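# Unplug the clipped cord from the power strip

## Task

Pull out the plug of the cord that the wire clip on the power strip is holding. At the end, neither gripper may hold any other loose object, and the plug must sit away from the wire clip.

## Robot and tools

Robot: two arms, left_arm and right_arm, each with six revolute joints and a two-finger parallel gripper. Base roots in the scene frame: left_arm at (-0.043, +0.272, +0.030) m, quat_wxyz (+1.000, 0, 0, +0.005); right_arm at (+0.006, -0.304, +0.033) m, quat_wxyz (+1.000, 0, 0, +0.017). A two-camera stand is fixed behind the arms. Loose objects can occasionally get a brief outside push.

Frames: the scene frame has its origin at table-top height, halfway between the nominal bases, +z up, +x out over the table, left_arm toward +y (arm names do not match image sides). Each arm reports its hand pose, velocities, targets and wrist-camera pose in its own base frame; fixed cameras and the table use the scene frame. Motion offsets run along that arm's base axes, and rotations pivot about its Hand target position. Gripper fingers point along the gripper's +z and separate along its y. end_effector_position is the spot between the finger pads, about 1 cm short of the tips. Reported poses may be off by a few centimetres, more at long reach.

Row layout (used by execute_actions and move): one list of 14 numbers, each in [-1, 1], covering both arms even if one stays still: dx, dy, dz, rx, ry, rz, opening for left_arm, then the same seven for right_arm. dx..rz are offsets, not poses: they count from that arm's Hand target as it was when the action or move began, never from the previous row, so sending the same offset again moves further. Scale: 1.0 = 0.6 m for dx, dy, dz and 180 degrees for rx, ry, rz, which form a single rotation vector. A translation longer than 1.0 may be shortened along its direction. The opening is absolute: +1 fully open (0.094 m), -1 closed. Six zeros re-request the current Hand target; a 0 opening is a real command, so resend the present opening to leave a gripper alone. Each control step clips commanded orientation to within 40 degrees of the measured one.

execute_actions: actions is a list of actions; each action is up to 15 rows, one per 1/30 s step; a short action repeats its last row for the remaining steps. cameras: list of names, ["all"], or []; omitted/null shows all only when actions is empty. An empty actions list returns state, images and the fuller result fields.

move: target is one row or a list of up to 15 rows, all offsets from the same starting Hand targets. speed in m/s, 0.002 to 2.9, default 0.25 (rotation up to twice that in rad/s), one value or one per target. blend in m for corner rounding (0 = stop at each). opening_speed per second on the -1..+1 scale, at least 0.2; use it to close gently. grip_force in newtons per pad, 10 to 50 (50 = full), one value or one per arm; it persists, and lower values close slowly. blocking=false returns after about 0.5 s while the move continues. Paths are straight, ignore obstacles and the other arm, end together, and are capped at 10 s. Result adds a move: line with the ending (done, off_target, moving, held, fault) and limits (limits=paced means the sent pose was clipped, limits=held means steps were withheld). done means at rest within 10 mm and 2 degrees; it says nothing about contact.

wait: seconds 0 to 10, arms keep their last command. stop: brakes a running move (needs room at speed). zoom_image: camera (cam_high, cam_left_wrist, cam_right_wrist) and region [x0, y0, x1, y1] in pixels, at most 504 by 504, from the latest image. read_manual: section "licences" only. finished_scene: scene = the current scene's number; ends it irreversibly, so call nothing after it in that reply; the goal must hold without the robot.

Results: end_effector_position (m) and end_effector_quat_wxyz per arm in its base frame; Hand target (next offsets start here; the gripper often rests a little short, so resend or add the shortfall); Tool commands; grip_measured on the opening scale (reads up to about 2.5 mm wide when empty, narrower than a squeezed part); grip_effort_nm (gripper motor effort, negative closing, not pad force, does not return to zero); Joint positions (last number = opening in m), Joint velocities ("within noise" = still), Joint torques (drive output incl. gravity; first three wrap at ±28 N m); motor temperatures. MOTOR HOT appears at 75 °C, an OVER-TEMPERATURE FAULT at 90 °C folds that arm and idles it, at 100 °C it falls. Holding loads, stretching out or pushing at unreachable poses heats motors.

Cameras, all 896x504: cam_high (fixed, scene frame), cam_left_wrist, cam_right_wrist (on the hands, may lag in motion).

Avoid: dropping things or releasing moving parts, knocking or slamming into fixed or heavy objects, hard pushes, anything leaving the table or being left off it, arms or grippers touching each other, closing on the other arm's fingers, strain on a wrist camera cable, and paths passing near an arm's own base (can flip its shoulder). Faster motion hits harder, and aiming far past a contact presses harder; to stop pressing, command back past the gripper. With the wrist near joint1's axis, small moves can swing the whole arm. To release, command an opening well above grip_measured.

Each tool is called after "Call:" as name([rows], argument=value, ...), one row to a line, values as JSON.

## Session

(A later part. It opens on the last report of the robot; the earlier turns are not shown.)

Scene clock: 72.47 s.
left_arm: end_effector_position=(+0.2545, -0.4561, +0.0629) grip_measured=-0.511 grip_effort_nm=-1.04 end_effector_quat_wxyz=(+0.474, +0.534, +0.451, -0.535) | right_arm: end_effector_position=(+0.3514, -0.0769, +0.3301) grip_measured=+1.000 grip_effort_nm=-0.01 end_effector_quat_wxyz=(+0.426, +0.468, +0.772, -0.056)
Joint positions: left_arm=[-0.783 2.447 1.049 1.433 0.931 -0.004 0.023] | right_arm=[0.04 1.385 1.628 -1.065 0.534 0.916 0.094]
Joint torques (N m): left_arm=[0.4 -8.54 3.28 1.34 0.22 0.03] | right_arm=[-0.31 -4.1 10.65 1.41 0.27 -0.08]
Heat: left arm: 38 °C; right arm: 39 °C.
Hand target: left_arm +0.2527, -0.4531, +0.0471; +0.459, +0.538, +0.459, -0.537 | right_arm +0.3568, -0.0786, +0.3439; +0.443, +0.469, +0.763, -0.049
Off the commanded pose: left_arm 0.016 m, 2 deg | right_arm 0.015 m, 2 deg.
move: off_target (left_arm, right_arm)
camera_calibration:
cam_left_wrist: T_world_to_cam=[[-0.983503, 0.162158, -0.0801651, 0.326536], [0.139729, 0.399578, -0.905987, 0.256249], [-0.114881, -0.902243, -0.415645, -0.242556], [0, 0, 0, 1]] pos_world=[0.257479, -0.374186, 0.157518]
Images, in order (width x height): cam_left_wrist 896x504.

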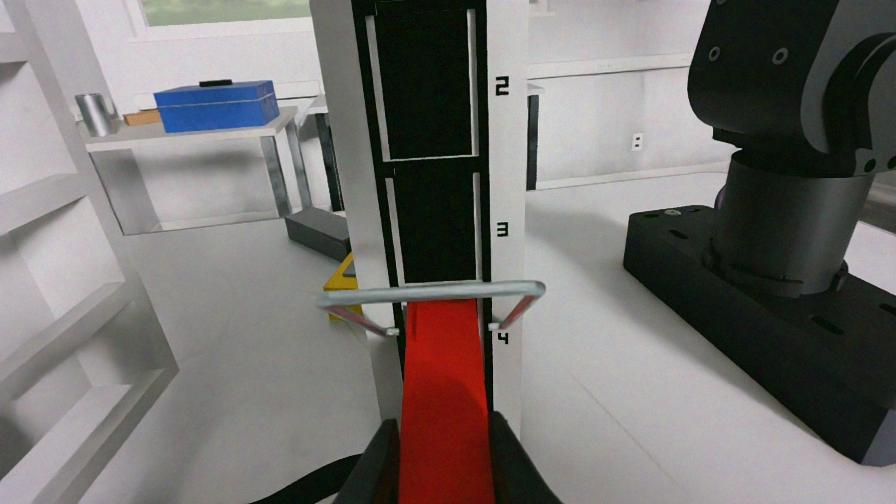

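Call:
move([
  [0.02,0.15,0.02,0,0,0,-1,0,0,0,0,0,0,1],
  [0.03,0.26,0.03,0,0,0,-1,0,0,0,0,0,0,1],
], cameras=["all"], speed=0.12, blend=[0.02,0])

Scene clock: 75.70 s.
left_arm: end_effector_position=(+0.2715, -0.2968, +0.0414) grip_measured=-0.512 grip_effort_nm=-1.04 end_effector_quat_wxyz=(+0.424, +0.516, +0.501, -0.549) | right_arm: end_effector_position=(+0.3514, -0.0769, +0.3301) grip_measured=+1.000 grip_effort_nm=-0.01 end_effector_quat_wxyz=(+0.426, +0.468, +0.772, -0.056)
Joint positions: left_arm=[-0.382 2.349 0.717 1.481 1.329 0.034 0.023] | right_arm=[0.04 1.385 1.628 -1.065 0.534 0.916 0.094]
Joint torques (N m): left_arm=[-0.12 -12.57 1.5 1.94 0.28 0.01] | right_arm=[-0.35 -4.01 10.65 1.42 0.29 -0.08]
Heat: left arm: 38 °C; right arm: 39 °C.
Hand target: left_arm +0.2708, -0.2970, +0.0650; +0.459, +0.538, +0.460, -0.537 | right_arm +0.3568, -0.0786, +0.3439; +0.443, +0.469, +0.763, -0.049
Off the commanded pose: left_arm 0.024 m, 7 deg | right_arm 0.015 m, 2 deg.
move: off_target (left_arm, right_arm)
camera_calibration:
cam_left_wrist: T_world_to_cam=[[-0.985243, 0.160961, 0.0582075, 0.310076], [0.0243016, 0.468174, -0.883302, 0.221457], [-0.169428, -0.868853, -0.465177, -0.0790783], [0, 0, 0, 1]] pos_world=[0.28672, -0.222298, 0.140779]
cam_right_wrist: T_world_to_cam=[[-0.805353, -0.507163, -0.306909, 0.342875], [-0.411861, 0.851077, -0.325637, 0.365889], [0.426354, -0.135848, -0.894297, 0.243295], [0, 0, 0, 1]] pos_world=[0.323101, -0.104455, 0.441957]

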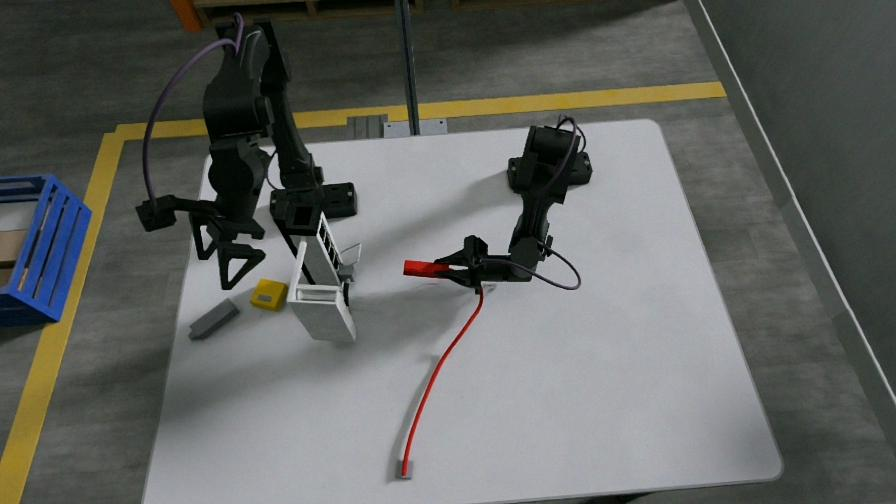

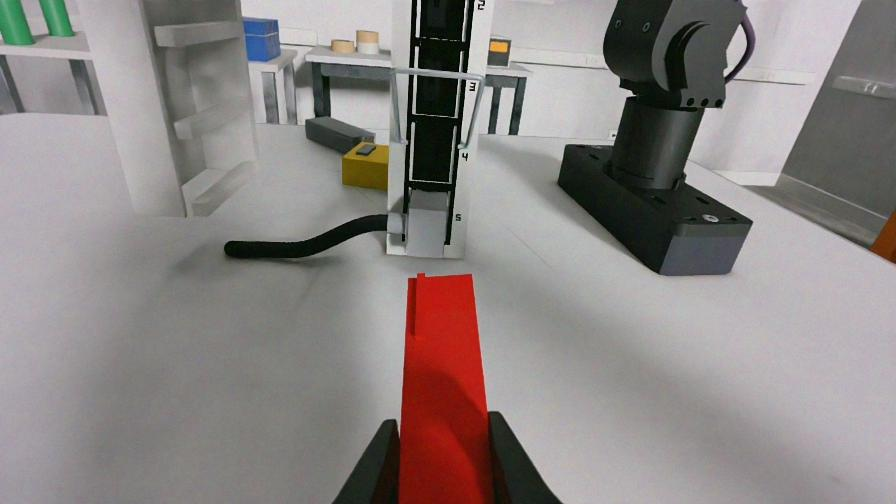

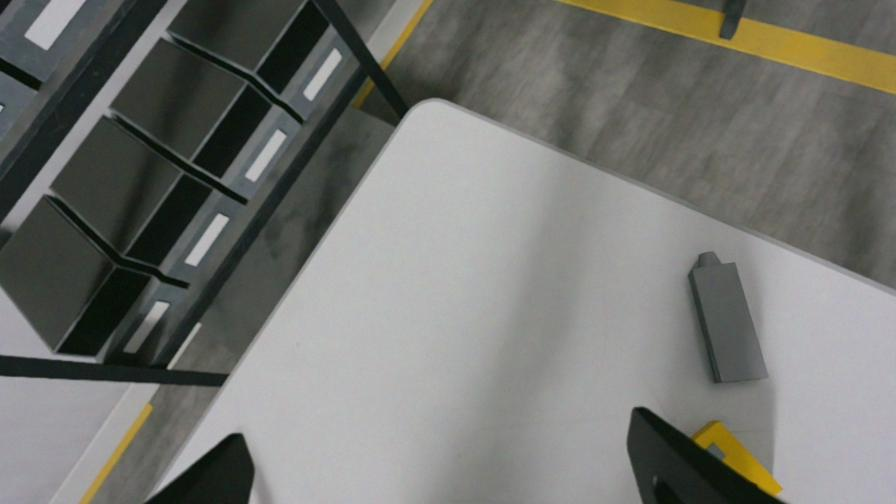

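Call:
move(target=[0,0.02,-0.075,0,0,0,-1,0,0,0,0,0,0,1], cameras=["cam_left_wrist","cam_high"], speed=0.08)

Scene clock: 85.63 s.
left_arm: end_effector_position=(+0.2695, -0.2871, +0.0158) grip_measured=-0.512 grip_effort_nm=-1.04 end_effector_quat_wxyz=(+0.425, +0.530, +0.490, -0.546) | right_arm: end_effector_position=(+0.3514, -0.0769, +0.3301) grip_measured=+1.000 grip_effort_nm=-0.01 end_effector_quat_wxyz=(+0.426, +0.468, +0.772, -0.056)
Joint positions: left_arm=[-0.354 2.438 0.738 1.482 1.374 0.129 0.023] | right_arm=[0.04 1.385 1.628 -1.065 0.534 0.916 0.094]
Joint torques (N m): left_arm=[0.62 -7.42 1.84 2.14 0.23 0.05] | right_arm=[-0.51 -4.19 10.77 1.43 0.2 -0.1]
Heat: left arm: 40 °C; right arm: 39 °C.
Hand target: left_arm +0.2708, -0.2850, +0.0201; +0.459, +0.538, +0.459, -0.537 | right_arm +0.3568, -0.0786, +0.3439; +0.443, +0.469, +0.763, -0.049
Off the commanded pose: left_arm 0.005 m, 5 deg | right_arm 0.015 m, 2 deg.
move: off_target (left_arm, right_arm)
camera_calibration:
cam_left_wrist: T_world_to_cam=[[-0.983001, 0.181001, 0.0307736, 0.313628], [0.0587712, 0.469009, -0.881236, 0.185314], [-0.173938, -0.864447, -0.471674, -0.0803001], [0, 0, 0, 1]] pos_world=[0.283438, -0.213096, 0.115778]
Images, in order (width x height): cam_high 896x504, cam_left_wrist 896x504.

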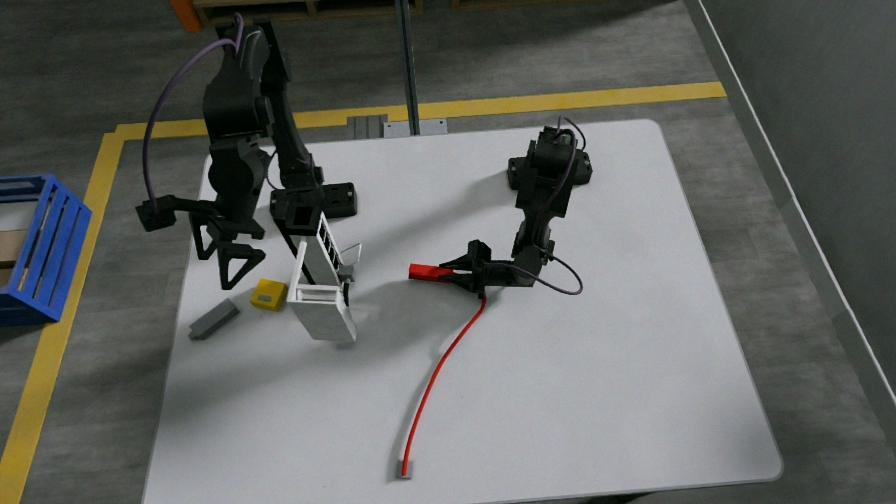

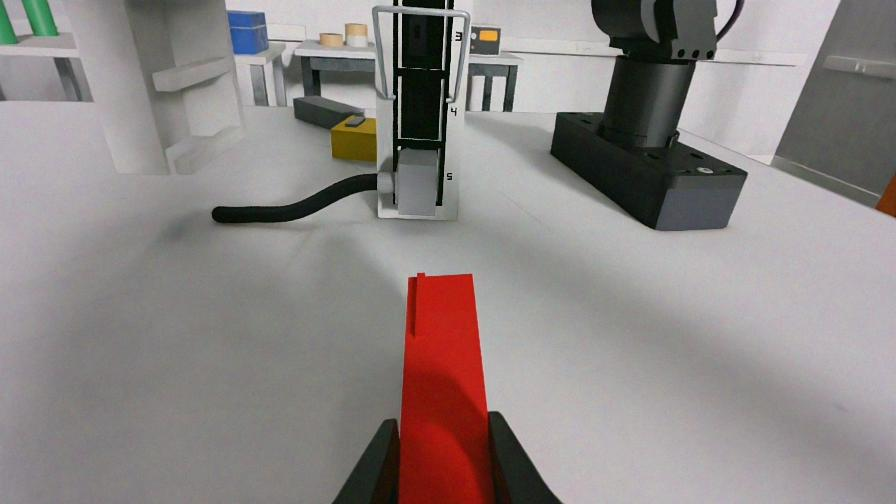

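Call:
move(target=[0,0.0,-0.05,0,0,0,-1,0,0,0,0,0,0,1], cameras=["cam_left_wrist","cam_high"], speed=0.06)

Scene clock: 87.93 s.
left_arm: end_effector_position=(+0.2644, -0.2855, +0.0126) grip_measured=-0.512 grip_effort_nm=-1.05 end_effector_quat_wxyz=(+0.430, +0.564, +0.439, -0.552) | right_arm: end_effector_position=(+0.3514, -0.0769, +0.3301) grip_measured=+1.000 grip_effort_nm=-0.01 end_effector_quat_wxyz=(+0.426, +0.468, +0.772, -0.056)
Joint positions: left_arm=[-0.347 2.478 0.79 1.481 1.468 0.207 0.023] | right_arm=[0.04 1.385 1.628 -1.065 0.534 0.916 0.094]
Joint torques (N m): left_arm=[0.38 -3.48 0.84 1.8 -0.73 0.07] | right_arm=[-0.13 -4.29 10.71 1.46 0.26 -0.08]
Heat: left arm: 40 °C; right arm: 39 °C.
Hand target: left_arm +0.2708, -0.2850, -0.0100; +0.459, +0.538, +0.459, -0.537 | right_arm +0.3568, -0.0786, +0.3439; +0.443, +0.469, +0.763, -0.049
Off the commanded pose: left_arm 0.023 m, 5 deg | right_arm 0.015 m, 2 deg.
move: off_target (left_arm, right_arm)
camera_calibration:
cam_left_wrist: T_world_to_cam=[[-0.962579, 0.265194, -0.0557959, 0.328246], [0.168727, 0.425354, -0.88916, 0.140494], [-0.212067, -0.865301, -0.454182, -0.0717155], [0, 0, 0, 1]] pos_world=[0.277049, -0.208864, 0.110664]
Images, in order (width x height): cam_high 896x504, cam_left_wrist 896x504.

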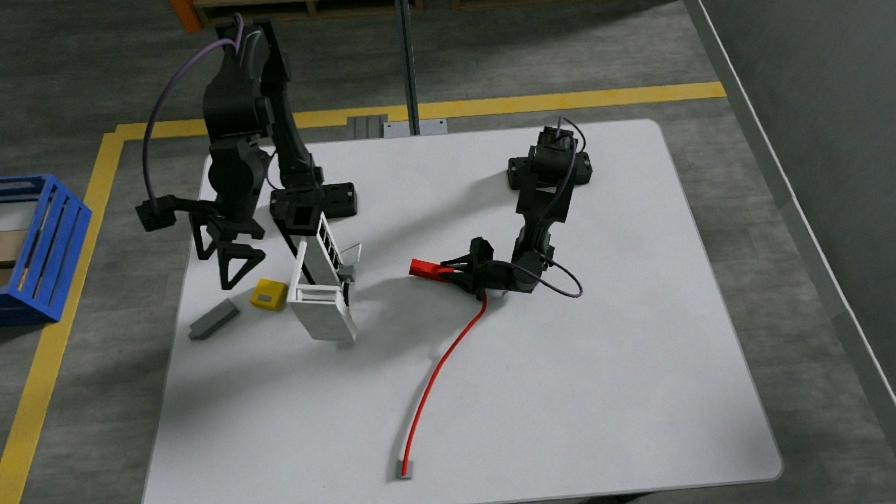

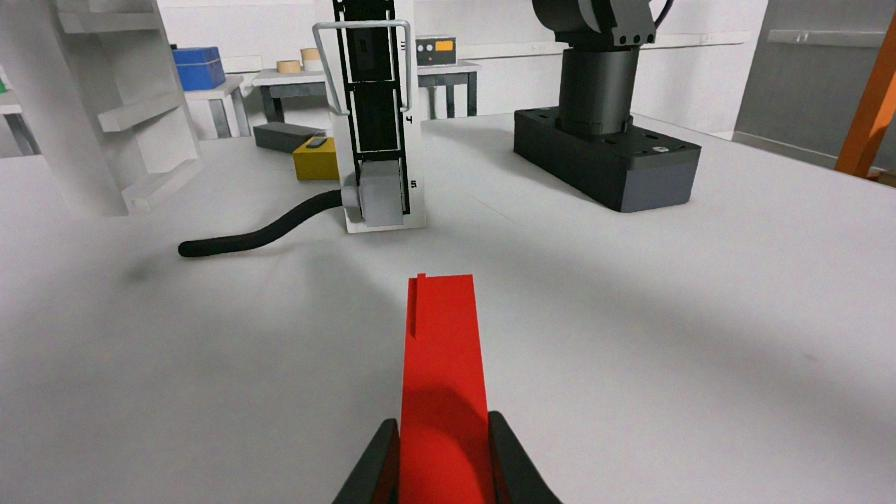

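Call:
move([
  [0,0.0,0.03,0,0,0,-1,0,0,0,0,0,0,1],
  [0,0.0,0.03,0,0,0,0.1,0,0,0,0,0,0,1],
], cameras=["cam_left_wrist","cam_high"], speed=0.06, opening_speed=0.5)

Scene clock: 93.30 s.
left_arm: end_effector_position=(+0.2728, -0.2863, +0.0112) grip_measured=+0.097 grip_effort_nm=0.15 end_effector_quat_wxyz=(+0.433, +0.543, +0.472, -0.543) | right_arm: end_effector_position=(+0.3514, -0.0769, +0.3301) grip_measured=+1.000 grip_effort_nm=-0.01 end_effector_quat_wxyz=(+0.426, +0.468, +0.772, -0.056)
Joint positions: left_arm=[-0.346 2.47 0.775 1.483 1.405 0.167 0.052] | right_arm=[0.04 1.385 1.628 -1.065 0.534 0.916 0.094]
Joint torques (N m): left_arm=[-0.03 -6.75 0.42 2.13 -0.05 -0.15] | right_arm=[-0.31 -4.36 10.76 1.43 0.21 -0.04]
Heat: left arm: 41 °C; right arm: 39 °C.
Hand target: left_arm +0.2708, -0.2850, +0.0080; +0.459, +0.538, +0.459, -0.537 | right_arm +0.3568, -0.0786, +0.3439; +0.443, +0.469, +0.763, -0.049
Off the commanded pose: left_arm 0.004 m, 3 deg | right_arm 0.015 m, 2 deg.
joint sent to its limit (left arm) — joint 4 (wrist pitch), upper limit. The joint targets still meet the commanded pose.
move: off_target (left_arm, right_arm); target 2's new opening was sent with left_arm's hand 0.007 m and 5 deg from that target
camera_calibration:
cam_left_wrist: T_world_to_cam=[[-0.97897, 0.203652, -0.0119771, 0.322777], [0.105318, 0.454244, -0.88463, 0.163787], [-0.174716, -0.867288, -0.466139, -0.0818778], [0, 0, 0, 1]] pos_world=[0.284434, -0.211145, 0.11059]
Images, in order (width x height): cam_high 896x504, cam_left_wrist 896x504.

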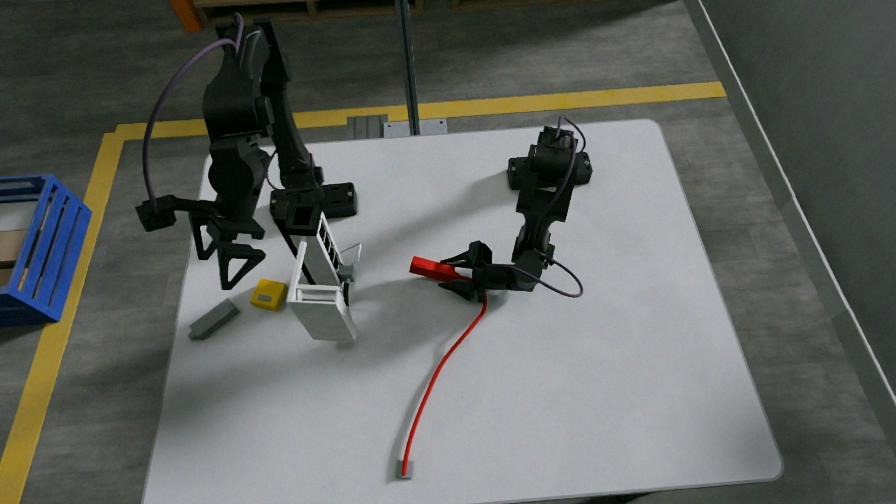

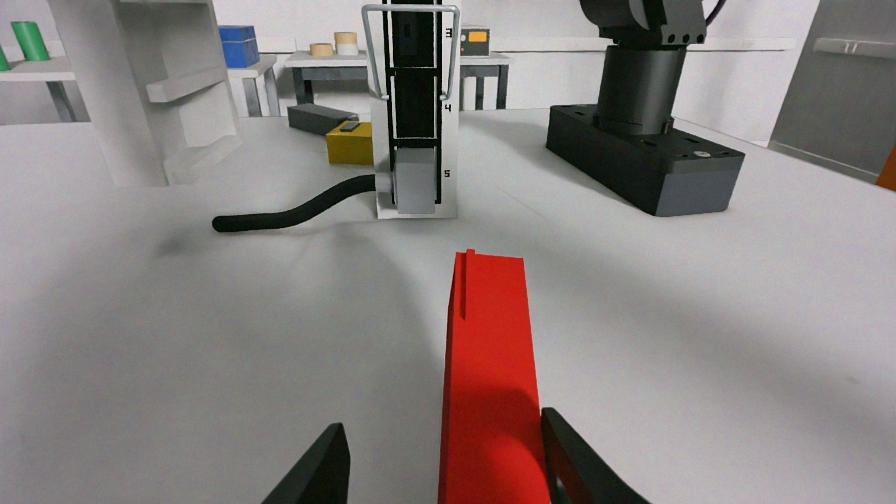

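Call:
move([
  [-0.005,0.0,0.0,0,0,0,0.6,0,0,0,0,0,0,1],
  [0.0,0.17,0.04,0,0,0,0.6,0,0,0,0,0,0,1],
  [0.0,0.22,0.2,0,0,0,0.6,0,0,0,0,0,0,1],
], cameras=["cam_left_wrist","cam_high"], speed=0.15)

Scene clock: 97.63 s.
left_arm: end_effector_position=(+0.2727, -0.1550, +0.1227) grip_measured=+0.598 grip_effort_nm=0.09 end_effector_quat_wxyz=(+0.516, +0.470, +0.528, -0.484) | right_arm: end_effector_position=(+0.3514, -0.0769, +0.3301) grip_measured=+1.000 grip_effort_nm=-0.01 end_effector_quat_wxyz=(+0.426, +0.468, +0.772, -0.056)
Joint positions: left_arm=[0.092 1.893 0.423 1.348 1.573 0.097 0.075] | right_arm=[0.04 1.385 1.628 -1.065 0.534 0.916 0.094]
Joint torques (N m): left_arm=[0.36 -7.88 2.28 1.19 0.17 0.02] | right_arm=[-0.16 -4.1 10.58 1.44 0.26 -0.07]
Heat: left arm: 40 °C; right arm: 39 °C.
Hand target: left_arm +0.2707, -0.1531, +0.1280; +0.459, +0.538, +0.459, -0.537 | right_arm +0.3568, -0.0786, +0.3439; +0.443, +0.469, +0.763, -0.049
Off the commanded pose: left_arm 0.006 m, 14 deg | right_arm 0.015 m, 2 deg.
joint sent to its limit (left arm) — joint 5 (wrist yaw), upper limit. The joint targets are off in orientation, not in position.
move: off_target (left_arm, right_arm)
camera_calibration:
cam_left_wrist: T_world_to_cam=[[-0.997223, -0.0683049, -0.0296832, 0.262212], [-0.00307095, 0.435935, -0.899973, 0.231353], [0.0744125, -0.897382, -0.434934, 0.00758616], [0, 0, 0, 1]] pos_world=[0.26163, -0.0761367, 0.219294]
Images, in order (width x height): cam_high 896x504, cam_left_wrist 896x504.

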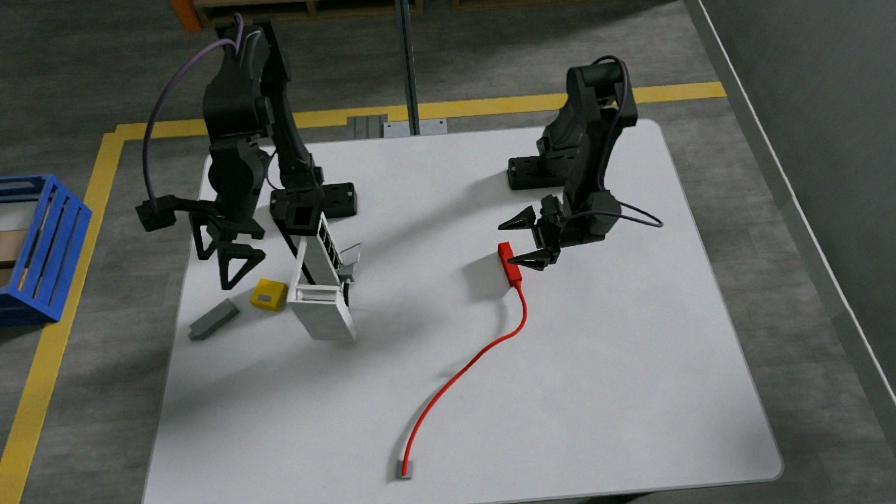

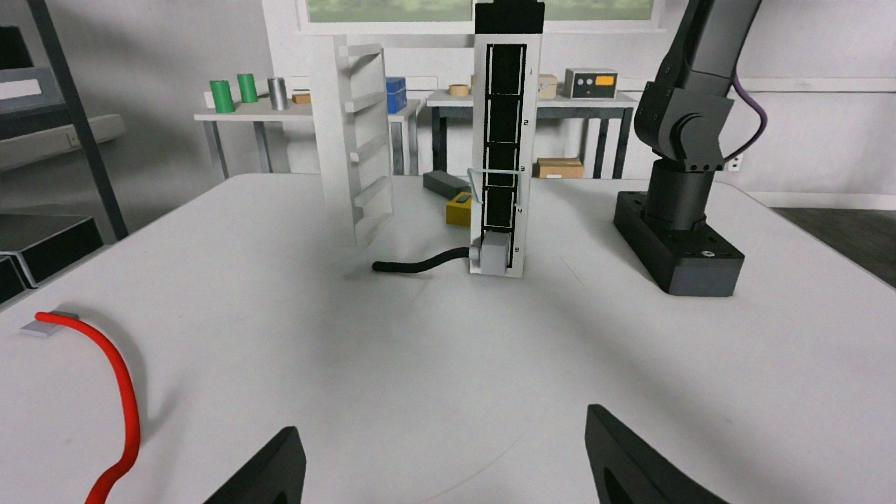

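Call:
zoom_image(camera="cam_high", region=[450, 180, 600, 330])

Scaled by 3.360 from the camera's 896x504 image, which has a finer 1280x720 frame.

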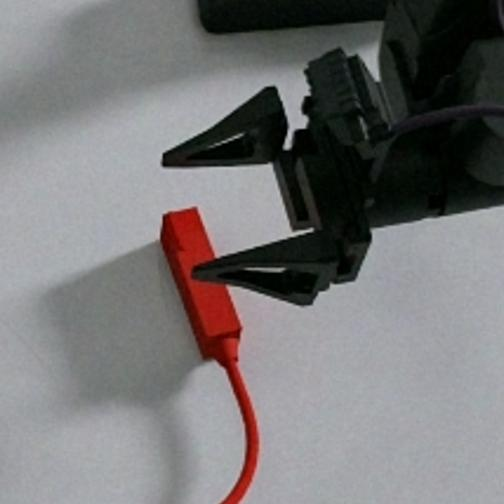

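Call:
move(target=[0,0,-0.1,0,0,0,0.6,0,0,0,0,0,0,1], cameras=["cam_left_wrist","cam_high"], speed=0.1)

Call:
zoom_image(camera="cam_high", region=[420, 180, 600, 330])

Scene clock: 102.23 s.
left_arm: end_effector_position=(+0.2687, -0.1553, +0.0672) grip_measured=+0.598 grip_effort_nm=0.09 end_effector_quat_wxyz=(+0.515, +0.469, +0.528, -0.485) | right_arm: end_effector_position=(+0.3514, -0.0769, +0.3301) grip_measured=+1.000 grip_effort_nm=-0.01 end_effector_quat_wxyz=(+0.426, +0.468, +0.772, -0.056)
Joint positions: left_arm=[0.092 2.132 0.43 1.349 1.574 0.325 0.075] | right_arm=[0.04 1.385 1.628 -1.065 0.534 0.916 0.094]
Joint torques (N m): left_arm=[0.42 -6.34 2.37 1.18 0.3 0.08] | right_arm=[-0.55 -4.22 10.63 1.47 0.23 -0.08]
Heat: left arm: 40 °C; right arm: 39 °C.
Hand target: left_arm +0.2707, -0.1531, +0.0680; +0.459, +0.538, +0.459, -0.537 | right_arm +0.3568, -0.0786, +0.3439; +0.443, +0.469, +0.763, -0.049
Off the commanded pose: left_arm 0.003 m, 14 deg | right_arm 0.015 m, 2 deg.
joint sent to its limit (left arm) — joint 5 (wrist yaw), upper limit. The joint targets are off in orientation, not in position.
move: off_target (left_arm, right_arm)
camera_calibration:
cam_left_wrist: T_world_to_cam=[[-0.997327, -0.0680254, -0.0266683, 0.256416], [-0.00560393, 0.435129, -0.900351, 0.182087], [0.0728509, -0.897795, -0.434347, -0.0163126], [0, 0, 0, 1]] pos_world=[0.257939, -0.0764337, 0.163695]
Images, in order (width x height): cam_high 896x504, cam_left_wrist 896x504.

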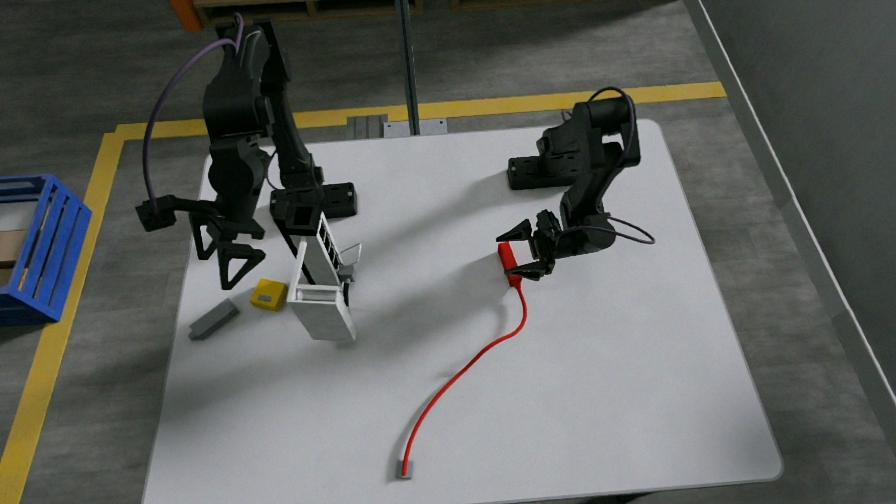

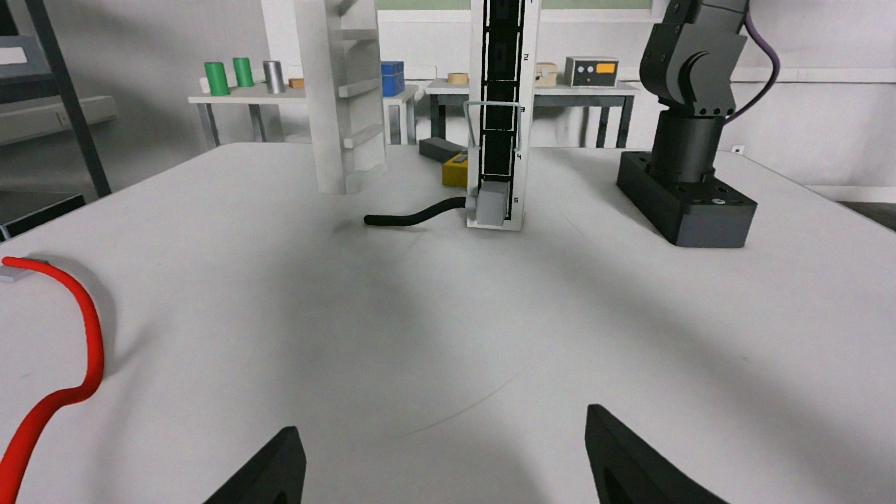

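Scaled by 2.800 from the camera's 896x504 image, which has a finer 1280x720 frame.

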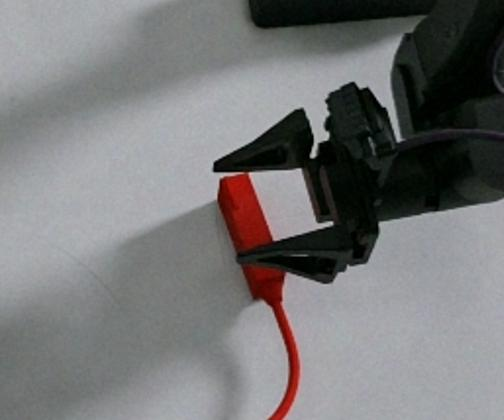

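Call:
move(target=[0,0,0.15,0,0,0,0.6,0,0,0,0,0,0,1], cameras=["cam_high"])

Call:
finished_scene(scene=1)

Scene clock: 104.87 s.
left_arm: end_effector_position=(+0.2704, -0.1552, +0.1524) grip_measured=+0.598 grip_effort_nm=0.09 end_effector_quat_wxyz=(+0.515, +0.470, +0.528, -0.485) | right_arm: end_effector_position=(+0.3514, -0.0769, +0.3301) grip_measured=+1.000 grip_effort_nm=-0.01 end_effector_quat_wxyz=(+0.426, +0.468, +0.772, -0.056)
Joint positions: left_arm=[0.092 1.743 0.43 1.246 1.575 0.039 0.075] | right_arm=[0.04 1.385 1.628 -1.065 0.534 0.916 0.094]
Joint torques (N m): left_arm=[0.4 -6.86 3.84 1.13 0.11 -0.02] | right_arm=[-0.28 -4.15 10.8 1.43 0.2 -0.08]
Heat: left arm: 39 °C; right arm: 39 °C.
Hand target: left_arm +0.2707, -0.1531, +0.1579; +0.459, +0.538, +0.459, -0.537 | right_arm +0.3568, -0.0786, +0.3439; +0.443, +0.469, +0.763, -0.049
Off the commanded pose: left_arm 0.006 m, 14 deg | right_arm 0.015 m, 2 deg.
joint sent to its limit (left arm) — joint 5 (wrist yaw), upper limit. The joint targets are off in orientation, not in position.
move: off_target (left_arm, right_arm)
Images, in order (width x height): cam_high 896x504.

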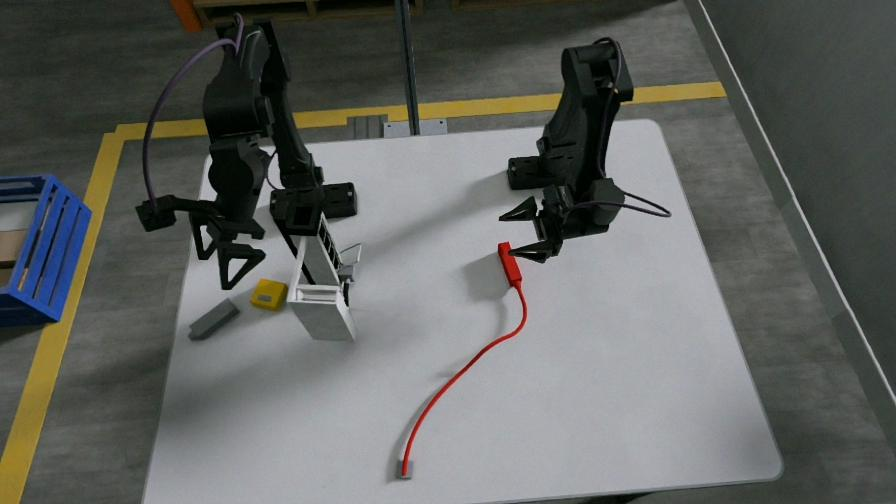

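The scene is finished: the task was done.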